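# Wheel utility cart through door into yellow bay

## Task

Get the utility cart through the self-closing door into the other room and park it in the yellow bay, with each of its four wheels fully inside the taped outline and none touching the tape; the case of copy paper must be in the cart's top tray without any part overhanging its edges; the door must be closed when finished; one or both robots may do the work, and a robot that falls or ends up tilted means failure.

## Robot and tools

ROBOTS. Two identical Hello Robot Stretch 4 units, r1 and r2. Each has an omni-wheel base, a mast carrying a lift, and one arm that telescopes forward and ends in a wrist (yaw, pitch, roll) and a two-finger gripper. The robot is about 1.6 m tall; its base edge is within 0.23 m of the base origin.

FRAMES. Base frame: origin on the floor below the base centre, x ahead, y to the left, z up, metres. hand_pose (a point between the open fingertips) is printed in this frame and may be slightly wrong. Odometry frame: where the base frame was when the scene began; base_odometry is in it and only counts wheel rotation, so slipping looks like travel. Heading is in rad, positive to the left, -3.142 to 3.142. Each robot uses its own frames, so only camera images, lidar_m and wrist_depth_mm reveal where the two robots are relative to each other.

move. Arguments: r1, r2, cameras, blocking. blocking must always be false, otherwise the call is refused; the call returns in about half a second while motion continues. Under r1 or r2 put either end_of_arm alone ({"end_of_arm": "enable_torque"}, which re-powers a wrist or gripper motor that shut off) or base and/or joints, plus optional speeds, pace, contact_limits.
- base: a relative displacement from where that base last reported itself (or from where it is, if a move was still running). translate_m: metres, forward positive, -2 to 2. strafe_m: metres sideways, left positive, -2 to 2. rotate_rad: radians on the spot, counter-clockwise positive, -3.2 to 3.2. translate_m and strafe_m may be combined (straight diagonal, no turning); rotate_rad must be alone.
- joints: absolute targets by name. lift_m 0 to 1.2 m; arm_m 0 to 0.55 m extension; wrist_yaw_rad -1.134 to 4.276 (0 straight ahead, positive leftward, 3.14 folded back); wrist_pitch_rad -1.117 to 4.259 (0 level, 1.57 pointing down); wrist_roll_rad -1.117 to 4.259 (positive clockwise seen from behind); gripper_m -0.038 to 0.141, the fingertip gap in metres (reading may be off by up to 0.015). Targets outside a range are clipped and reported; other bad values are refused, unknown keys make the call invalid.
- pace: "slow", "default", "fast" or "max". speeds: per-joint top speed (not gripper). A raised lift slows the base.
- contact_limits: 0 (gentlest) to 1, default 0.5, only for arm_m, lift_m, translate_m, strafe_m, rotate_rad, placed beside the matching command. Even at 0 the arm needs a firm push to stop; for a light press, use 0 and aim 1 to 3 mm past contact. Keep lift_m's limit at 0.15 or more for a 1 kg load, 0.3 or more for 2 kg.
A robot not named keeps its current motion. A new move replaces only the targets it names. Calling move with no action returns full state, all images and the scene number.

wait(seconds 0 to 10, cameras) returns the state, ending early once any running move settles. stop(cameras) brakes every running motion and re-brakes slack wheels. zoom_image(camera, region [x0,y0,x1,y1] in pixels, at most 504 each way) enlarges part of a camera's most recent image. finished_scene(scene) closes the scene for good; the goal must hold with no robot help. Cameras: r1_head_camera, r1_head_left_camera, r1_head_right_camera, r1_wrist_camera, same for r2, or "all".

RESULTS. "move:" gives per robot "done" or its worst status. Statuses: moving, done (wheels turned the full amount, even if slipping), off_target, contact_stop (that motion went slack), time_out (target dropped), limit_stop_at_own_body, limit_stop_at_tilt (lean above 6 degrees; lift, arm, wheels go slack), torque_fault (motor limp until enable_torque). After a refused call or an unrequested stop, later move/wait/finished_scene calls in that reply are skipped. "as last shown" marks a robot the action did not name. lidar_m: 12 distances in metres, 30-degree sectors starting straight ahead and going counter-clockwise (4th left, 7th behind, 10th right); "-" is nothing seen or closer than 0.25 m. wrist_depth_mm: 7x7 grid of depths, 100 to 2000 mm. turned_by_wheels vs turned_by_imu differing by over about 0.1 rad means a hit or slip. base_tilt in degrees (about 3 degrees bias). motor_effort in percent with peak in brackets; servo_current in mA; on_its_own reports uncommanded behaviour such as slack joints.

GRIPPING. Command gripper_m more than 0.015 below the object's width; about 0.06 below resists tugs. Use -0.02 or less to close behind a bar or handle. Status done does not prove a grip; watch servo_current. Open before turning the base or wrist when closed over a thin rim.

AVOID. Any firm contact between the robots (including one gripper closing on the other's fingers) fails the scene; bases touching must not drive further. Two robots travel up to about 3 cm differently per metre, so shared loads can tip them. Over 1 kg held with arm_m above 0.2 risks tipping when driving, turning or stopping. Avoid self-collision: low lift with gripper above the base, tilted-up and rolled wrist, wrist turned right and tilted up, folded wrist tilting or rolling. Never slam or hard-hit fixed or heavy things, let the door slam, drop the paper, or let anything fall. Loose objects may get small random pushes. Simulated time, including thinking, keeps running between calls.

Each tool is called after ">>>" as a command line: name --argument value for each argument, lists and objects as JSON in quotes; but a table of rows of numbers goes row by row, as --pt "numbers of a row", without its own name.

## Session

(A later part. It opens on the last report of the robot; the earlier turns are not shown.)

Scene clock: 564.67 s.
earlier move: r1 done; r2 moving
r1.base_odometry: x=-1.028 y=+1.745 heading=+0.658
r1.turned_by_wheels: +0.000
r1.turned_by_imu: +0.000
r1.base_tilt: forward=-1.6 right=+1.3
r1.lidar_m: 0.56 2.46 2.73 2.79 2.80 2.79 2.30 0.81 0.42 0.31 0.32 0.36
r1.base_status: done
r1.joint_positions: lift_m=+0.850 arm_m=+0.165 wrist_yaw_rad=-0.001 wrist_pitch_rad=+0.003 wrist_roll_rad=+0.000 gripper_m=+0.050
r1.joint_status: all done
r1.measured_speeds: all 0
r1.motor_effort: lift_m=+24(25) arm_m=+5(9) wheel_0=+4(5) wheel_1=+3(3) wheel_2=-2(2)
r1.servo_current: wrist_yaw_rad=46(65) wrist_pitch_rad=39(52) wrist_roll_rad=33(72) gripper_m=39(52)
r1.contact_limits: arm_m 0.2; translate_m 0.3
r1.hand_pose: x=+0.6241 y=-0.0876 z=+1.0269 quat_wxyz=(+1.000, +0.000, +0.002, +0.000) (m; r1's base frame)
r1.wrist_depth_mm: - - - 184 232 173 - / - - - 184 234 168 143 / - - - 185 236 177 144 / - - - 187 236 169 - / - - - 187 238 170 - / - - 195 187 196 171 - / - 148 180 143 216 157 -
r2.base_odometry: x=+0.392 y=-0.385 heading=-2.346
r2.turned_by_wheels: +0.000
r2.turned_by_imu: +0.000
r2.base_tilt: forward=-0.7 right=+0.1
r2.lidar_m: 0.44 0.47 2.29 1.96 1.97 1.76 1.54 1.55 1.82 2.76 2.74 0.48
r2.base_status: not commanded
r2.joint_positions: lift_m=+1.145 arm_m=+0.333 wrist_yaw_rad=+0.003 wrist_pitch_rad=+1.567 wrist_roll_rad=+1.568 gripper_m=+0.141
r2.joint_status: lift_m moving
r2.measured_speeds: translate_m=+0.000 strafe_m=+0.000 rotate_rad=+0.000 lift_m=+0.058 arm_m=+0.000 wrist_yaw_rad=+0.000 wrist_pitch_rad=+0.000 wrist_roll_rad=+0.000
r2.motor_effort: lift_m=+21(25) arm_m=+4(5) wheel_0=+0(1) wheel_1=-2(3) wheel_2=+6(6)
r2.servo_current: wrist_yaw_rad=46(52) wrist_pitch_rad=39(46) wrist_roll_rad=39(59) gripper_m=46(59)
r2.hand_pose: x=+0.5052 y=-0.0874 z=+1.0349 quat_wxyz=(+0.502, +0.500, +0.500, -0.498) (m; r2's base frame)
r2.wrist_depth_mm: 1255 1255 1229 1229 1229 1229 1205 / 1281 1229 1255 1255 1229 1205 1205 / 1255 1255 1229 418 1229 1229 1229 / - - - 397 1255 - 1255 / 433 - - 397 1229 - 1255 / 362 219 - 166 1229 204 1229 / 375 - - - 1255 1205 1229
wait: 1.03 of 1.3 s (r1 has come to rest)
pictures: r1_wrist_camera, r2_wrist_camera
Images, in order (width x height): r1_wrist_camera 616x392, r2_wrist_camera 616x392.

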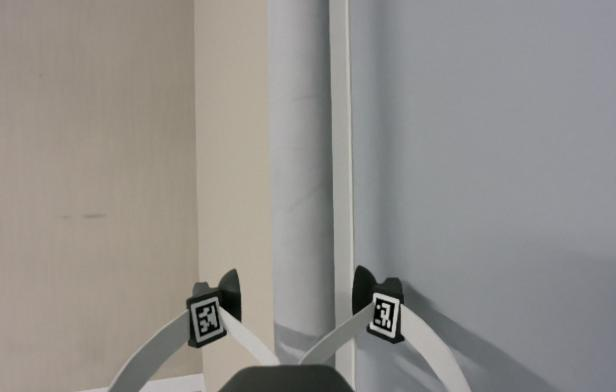

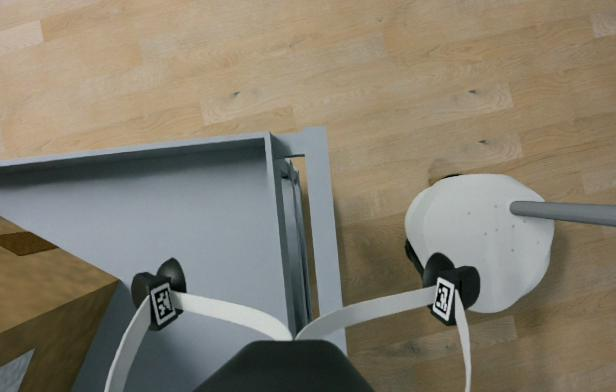

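>>> move --blocking false --r1 '{"joints":{"gripper_m":-0.035}}' --r2 '{"base":{"translate_m":-0.2}}'

>>> wait --seconds 1.5

>>> wait --seconds 1.0

>>> move --blocking false --r1 '{"base":{"translate_m":-0.123,"strafe_m":0.176},"pace":"slow","contact_limits":{"translate_m":0.9}}' --r2 '{"base":{"strafe_m":0.75}}'

>>> wait --seconds 3 --cameras '["r1_wrist_camera","r1_head_right_camera"]'

Scene clock: 576.87 s.
earlier move: r2 done
move: r1 moving; r2 moving
r1.base_odometry: x=-1.028 y=+1.745 heading=+0.658
r1.turned_by_wheels: +0.000
r1.turned_by_imu: +0.000
r1.base_tilt: forward=-1.6 right=+1.3
r1.lidar_m: 0.56 2.45 2.76 2.78 2.79 2.78 2.30 0.81 0.40 0.32 0.31 0.37
r1.base_status: not commanded
r1.joint_positions: lift_m=+0.850 arm_m=+0.165 wrist_yaw_rad=-0.001 wrist_pitch_rad=+0.003 wrist_roll_rad=+0.000 gripper_m=+0.031
r1.joint_status: gripper_m moving
r1.measured_speeds: all 0
r1.motor_effort: lift_m=+25(25) arm_m=+5(5) wheel_0=+4(5) wheel_1=+3(3) wheel_2=-2(2)
r1.servo_current: wrist_yaw_rad=46(59) wrist_pitch_rad=52(52) wrist_roll_rad=46(59) gripper_m=98(111)
r1.contact_limits: arm_m 0.2; translate_m 0.3
r1.hand_pose: x=+0.6241 y=-0.0876 z=+1.0269 quat_wxyz=(+1.000, +0.000, +0.002, +0.000) (m; r1's base frame)
r1.wrist_depth_mm: - - - 183 231 172 - / - - - 185 234 168 143 / - - - 185 236 176 144 / - - - 186 236 170 - / - - - 187 239 170 - / - - 197 187 196 171 - / - 141 180 147 216 164 -
r2.base_odometry: x=+0.413 y=-0.363 heading=-2.346
r2.turned_by_wheels: +0.000
r2.turned_by_imu: +0.000
r2.base_tilt: forward=-0.6 right=+0.1
r2.lidar_m: 0.48 0.49 2.27 1.97 1.97 1.75 1.52 1.50 1.80 2.76 2.77 0.54
r2.base_status: translate_m moving
r2.joint_positions: lift_m=+1.150 arm_m=+0.333 wrist_yaw_rad=+0.003 wrist_pitch_rad=+1.567 wrist_roll_rad=+1.568 gripper_m=+0.141
r2.joint_status: all done
r2.measured_speeds: translate_m=-0.121 strafe_m=-0.001 rotate_rad=+0.003 lift_m=+0.000 arm_m=+0.000 wrist_yaw_rad=+0.000 wrist_pitch_rad=+0.000 wrist_roll_rad=+0.000
r2.motor_effort: lift_m=+21(21) arm_m=+4(5) wheel_0=-7(11) wheel_1=-8(10) wheel_2=+12(12)
r2.servo_current: wrist_yaw_rad=59(59) wrist_pitch_rad=39(46) wrist_roll_rad=52(59) gripper_m=46(59)
r2.hand_pose: x=+0.5052 y=-0.0874 z=+1.0395 quat_wxyz=(+0.502, +0.500, +0.500, -0.498) (m; r2's base frame)
r2.wrist_depth_mm: 1255 1255 1255 1229 1255 1229 1255 / 1255 1229 1255 1255 1255 1229 1205 / 1281 1255 1255 1255 1229 1229 1255 / - - - 1255 1229 1205 1205 / 445 - - 723 1255 - 1255 / 392 202 191 399 1255 205 1229 / 427 - - - 1255 1255 1229
pictures: none

Scene clock: 577.93 s.
earlier move: r1 done; r2 moving
r1.base_odometry: x=-1.028 y=+1.745 heading=+0.658
r1.turned_by_wheels: +0.000
r1.turned_by_imu: +0.000
r1.base_tilt: forward=-1.5 right=+1.3
r1.lidar_m: 0.56 2.47 2.74 2.78 2.81 2.76 2.28 0.82 0.39 0.33 0.31 0.38
r1.base_status: not commanded
r1.joint_positions: lift_m=+0.850 arm_m=+0.165 wrist_yaw_rad=-0.001 wrist_pitch_rad=+0.003 wrist_roll_rad=+0.000 gripper_m=-0.033
r1.joint_status: all done
r1.measured_speeds: all 0
r1.motor_effort: lift_m=+24(25) arm_m=-4(5) wheel_0=-2(5) wheel_1=+0(3) wheel_2=+3(3)
r1.servo_current: wrist_yaw_rad=46(59) wrist_pitch_rad=46(52) wrist_roll_rad=59(65) gripper_m=111(215)
r1.contact_limits: arm_m 0.2; translate_m 0.3
r1.hand_pose: x=+0.6242 y=-0.0876 z=+1.0269 quat_wxyz=(+1.000, +0.000, +0.002, +0.000) (m; r1's base frame)
r1.wrist_depth_mm: - - - 181 229 170 - / - - - 182 231 165 141 / - - - 183 235 160 142 / - - - 185 236 175 - / - - - 185 251 168 - / - - 196 186 181 169 - / - 146 1756 183 213 150 -
r2.base_odometry: x=+0.527 y=-0.246 heading=-2.346
r2.turned_by_wheels: +0.000
r2.turned_by_imu: +0.000
r2.base_tilt: forward=-0.7 right=+0.1
r2.lidar_m: 0.64 0.67 2.24 1.89 1.96 1.54 1.35 1.36 1.61 2.78 2.81 0.72
r2.base_status: translate_m moving
r2.joint_positions: lift_m=+1.150 arm_m=+0.333 wrist_yaw_rad=+0.003 wrist_pitch_rad=+1.567 wrist_roll_rad=+1.568 gripper_m=+0.141
r2.joint_status: all done
r2.measured_speeds: translate_m=-0.059 strafe_m=+0.001 rotate_rad=-0.001 lift_m=+0.000 arm_m=+0.000 wrist_yaw_rad=+0.000 wrist_pitch_rad=+0.000 wrist_roll_rad=+0.000
r2.motor_effort: lift_m=+21(21) arm_m=+4(5) wheel_0=-6(11) wheel_1=-4(10) wheel_2=+4(13)
r2.servo_current: wrist_yaw_rad=52(59) wrist_pitch_rad=33(46) wrist_roll_rad=46(59) gripper_m=46(59)
r2.hand_pose: x=+0.5051 y=-0.0874 z=+1.0395 quat_wxyz=(+0.502, +0.500, +0.500, -0.498) (m; r2's base frame)
r2.wrist_depth_mm: 1281 1255 1229 1255 1255 1229 1205 / 1281 1255 1229 1229 1205 1229 1229 / 1281 455 1255 1255 1229 1255 1229 / - 407 1098 1281 1281 - 1255 / - 404 1098 1255 1255 - 1255 / - 204 809 1229 1255 204 1255 / - 407 430 - 1229 1281 1229
wait: 1.07 of 1.5 s (r1 has come to rest)
pictures: none

Scene clock: 578.47 s.
earlier move: r2 done
r1.base_odometry: x=-1.028 y=+1.745 heading=+0.658
r1.turned_by_wheels: +0.000
r1.turned_by_imu: +0.000
r1.base_tilt: forward=-1.6 right=+1.3
r1.lidar_m: 0.55 2.45 2.73 2.78 2.80 2.77 2.28 0.84 0.40 0.31 0.32 0.38
r1.base_status: not commanded
r1.joint_positions: lift_m=+0.850 arm_m=+0.165 wrist_yaw_rad=-0.001 wrist_pitch_rad=+0.003 wrist_roll_rad=+0.000 gripper_m=-0.033
r1.joint_status: all done
r1.measured_speeds: all 0
r1.motor_effort: lift_m=+24(25) arm_m=-4(5) wheel_0=-2(5) wheel_1=+0(3) wheel_2=+3(3)
r1.servo_current: wrist_yaw_rad=39(59) wrist_pitch_rad=52(52) wrist_roll_rad=59(65) gripper_m=111(215)
r1.contact_limits: arm_m 0.2; translate_m 0.3
r1.hand_pose: x=+0.6242 y=-0.0876 z=+1.0269 quat_wxyz=(+1.000, +0.000, +0.002, +0.000) (m; r1's base frame)
r1.wrist_depth_mm: - - - 182 229 170 - / - - - 183 231 165 141 / - - - 183 232 160 142 / - - - 184 235 174 - / - - - 185 249 169 - / - - 197 186 181 169 - / - 146 1808 184 214 150 -
r2.base_odometry: x=+0.531 y=-0.242 heading=-2.346
r2.turned_by_wheels: +0.000
r2.turned_by_imu: +0.000
r2.base_tilt: forward=-0.7 right=+0.1
r2.lidar_m: 0.63 0.65 2.20 1.92 1.95 1.55 1.33 1.33 1.59 2.80 2.82 0.73
r2.base_status: done
r2.joint_positions: lift_m=+1.150 arm_m=+0.333 wrist_yaw_rad=+0.003 wrist_pitch_rad=+1.567 wrist_roll_rad=+1.568 gripper_m=+0.141
r2.joint_status: all done
r2.measured_speeds: all 0
r2.motor_effort: lift_m=+21(21) arm_m=+4(5) wheel_0=-2(11) wheel_1=-4(10) wheel_2=+4(13)
r2.servo_current: wrist_yaw_rad=39(59) wrist_pitch_rad=39(46) wrist_roll_rad=52(59) gripper_m=46(59)
r2.hand_pose: x=+0.5051 y=-0.0874 z=+1.0395 quat_wxyz=(+0.502, +0.500, +0.500, -0.498) (m; r2's base frame)
r2.wrist_depth_mm: 1229 1255 1255 1255 1255 1229 1255 / 1255 1255 1281 1229 1255 1229 1255 / 1255 439 1229 1255 1229 1255 1229 / - 415 1118 1281 1255 - 1255 / - 410 1118 1229 1281 - 1229 / - 219 732 1281 1255 204 1281 / - 407 - - 1255 1255 1255
wait: 0.53 of 1 s (r2 has come to rest)
pictures: none

Scene clock: 578.97 s.
move: r1 moving; r2 moving
r1.base_odometry: x=-1.040 y=+1.749 heading=+0.657
r1.turned_by_wheels: +0.000
r1.turned_by_imu: +0.000
r1.base_tilt: forward=-1.5 right=+1.3
r1.lidar_m: 0.58 2.46 2.74 2.78 2.79 2.77 2.28 0.86 0.44 0.33 0.31 0.37
r1.base_status: translate_m moving; strafe_m moving
r1.joint_positions: lift_m=+0.850 arm_m=+0.165 wrist_yaw_rad=-0.001 wrist_pitch_rad=+0.003 wrist_roll_rad=+0.000 gripper_m=-0.033
r1.joint_status: not commanded
r1.measured_speeds: translate_m=-0.030 strafe_m=+0.041 rotate_rad=+0.002 lift_m=+0.000 arm_m=+0.000 wrist_yaw_rad=+0.000 wrist_pitch_rad=+0.000 wrist_roll_rad=+0.000
r1.motor_effort: lift_m=+24(24) arm_m=-4(4) wheel_0=-11(15) wheel_1=+1(2) wheel_2=+9(10)
r1.servo_current: wrist_yaw_rad=46(59) wrist_pitch_rad=33(46) wrist_roll_rad=59(59) gripper_m=111(111)
r1.contact_limits: arm_m 0.2; translate_m 0.9
r1.hand_pose: x=+0.6242 y=-0.0876 z=+1.0269 quat_wxyz=(+1.000, +0.000, +0.002, +0.000) (m; r1's base frame)
r1.wrist_depth_mm: - - - 193 235 177 - / - - - 193 237 172 - / - - - 193 252 180 145 / - - - 193 241 175 - / - - - 193 242 175 150 / - - 187 193 181 176 151 / - 145 180 193 220 156 -
r2.base_odometry: x=+0.557 y=-0.267 heading=-2.346
r2.turned_by_wheels: +0.000
r2.turned_by_imu: +0.000
r2.base_tilt: forward=-0.7 right=+0.1
r2.lidar_m: 0.63 0.68 2.19 1.87 1.91 1.57 1.34 1.34 1.61 2.82 2.84 0.70
r2.base_status: strafe_m moving
r2.joint_positions: lift_m=+1.150 arm_m=+0.333 wrist_yaw_rad=+0.003 wrist_pitch_rad=+1.567 wrist_roll_rad=+1.568 gripper_m=+0.141
r2.joint_status: not commanded
r2.measured_speeds: translate_m=-0.001 strafe_m=+0.139 rotate_rad=+0.003 lift_m=+0.000 arm_m=+0.000 wrist_yaw_rad=+0.000 wrist_pitch_rad=+0.000 wrist_roll_rad=+0.000
r2.motor_effort: lift_m=+21(21) arm_m=+4(5) wheel_0=-11(13) wheel_1=+12(12) wheel_2=+0(3)
r2.servo_current: wrist_yaw_rad=52(59) wrist_pitch_rad=39(46) wrist_roll_rad=46(65) gripper_m=59(59)
r2.hand_pose: x=+0.5051 y=-0.0874 z=+1.0395 quat_wxyz=(+0.502, +0.500, +0.500, -0.498) (m; r2's base frame)
r2.wrist_depth_mm: 1281 1255 1229 1255 1229 1255 1229 / 1281 1255 1255 1281 1229 1255 1229 / 433 407 1229 1229 1255 1229 1229 / - 413 1229 1255 1229 - 1255 / - 407 1118 1255 1255 - 1255 / - 218 732 1229 1281 204 1229 / - 404 715 - 1255 1255 1255
pictures: none

Scene clock: 581.90 s.
earlier move: r1 done; r2 moving
r1.base_odometry: x=-1.233 y=+1.809 heading=+0.658
r1.turned_by_wheels: +0.001
r1.turned_by_imu: +0.001
r1.base_tilt: forward=-1.6 right=+1.3
r1.lidar_m: 0.96 2.50 2.80 2.59 2.63 2.71 2.23 1.31 0.65 0.54 0.51 0.58
r1.base_status: done
r1.joint_positions: lift_m=+0.850 arm_m=+0.165 wrist_yaw_rad=-0.002 wrist_pitch_rad=+0.003 wrist_roll_rad=+0.000 gripper_m=-0.034
r1.joint_status: not commanded
r1.measured_speeds: all 0
r1.motor_effort: lift_m=+24(24) arm_m=-3(4) wheel_0=-4(19) wheel_1=+3(6) wheel_2=+4(10)
r1.servo_current: wrist_yaw_rad=39(85) wrist_pitch_rad=46(52) wrist_roll_rad=52(72) gripper_m=65(117)
r1.contact_limits: arm_m 0.2; translate_m 0.9
r1.hand_pose: x=+0.6242 y=-0.0879 z=+1.0269 quat_wxyz=(+1.000, +0.000, +0.002, -0.001) (m; r1's base frame)
r1.wrist_depth_mm: - - - - - 314 343 / - - - - - 310 347 / - - - - - 314 351 / - - - - - 315 342 / - - - - - 320 342 / - - 208 198 175 322 357 / - 145 176 - 143 314 355
r2.base_odometry: x=+1.066 y=-0.766 heading=-2.346
r2.turned_by_wheels: +0.000
r2.turned_by_imu: +0.000
r2.base_tilt: forward=-0.7 right=+0.1
r2.lidar_m: 3.77 2.35 1.37 1.19 1.20 1.45 1.51 1.52 1.78 3.21 0.91 0.83
r2.base_status: strafe_m moving
r2.joint_positions: lift_m=+1.150 arm_m=+0.333 wrist_yaw_rad=+0.003 wrist_pitch_rad=+1.567 wrist_roll_rad=+1.568 gripper_m=+0.141
r2.joint_status: not commanded
r2.measured_speeds: translate_m=+0.000 strafe_m=+0.033 rotate_rad=+0.003 lift_m=+0.000 arm_m=+0.000 wrist_yaw_rad=+0.000 wrist_pitch_rad=+0.000 wrist_roll_rad=+0.000
r2.motor_effort: lift_m=+20(21) arm_m=+4(5) wheel_0=+0(13) wheel_1=+2(13) wheel_2=-2(3)
r2.servo_current: wrist_yaw_rad=52(59) wrist_pitch_rad=33(46) wrist_roll_rad=39(65) gripper_m=46(59)
r2.hand_pose: x=+0.5051 y=-0.0874 z=+1.0396 quat_wxyz=(+0.502, +0.500, +0.500, -0.498) (m; r2's base frame)
r2.wrist_depth_mm: - - 1229 1229 1229 1229 1205 / 1255 1255 1255 1255 1255 1229 1229 / 1281 1281 1281 1255 1255 1255 1255 / 1255 1255 1281 1255 1255 - 1255 / 1281 1281 1255 1255 1255 - 1255 / 1281 1281 1255 1255 1255 204 1255 / 1281 1281 1281 - 1255 1281 1229
wait: 2.93 of 3 s (r1 has come to rest)
pictures: r1_head_right_camera, r1_wrist_camera
Images, in order (width x height): r1_head_right_camera 420x672, r1_wrist_camera 616x392.

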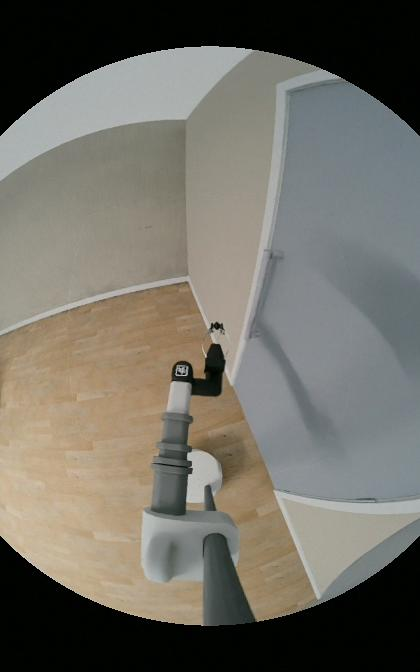

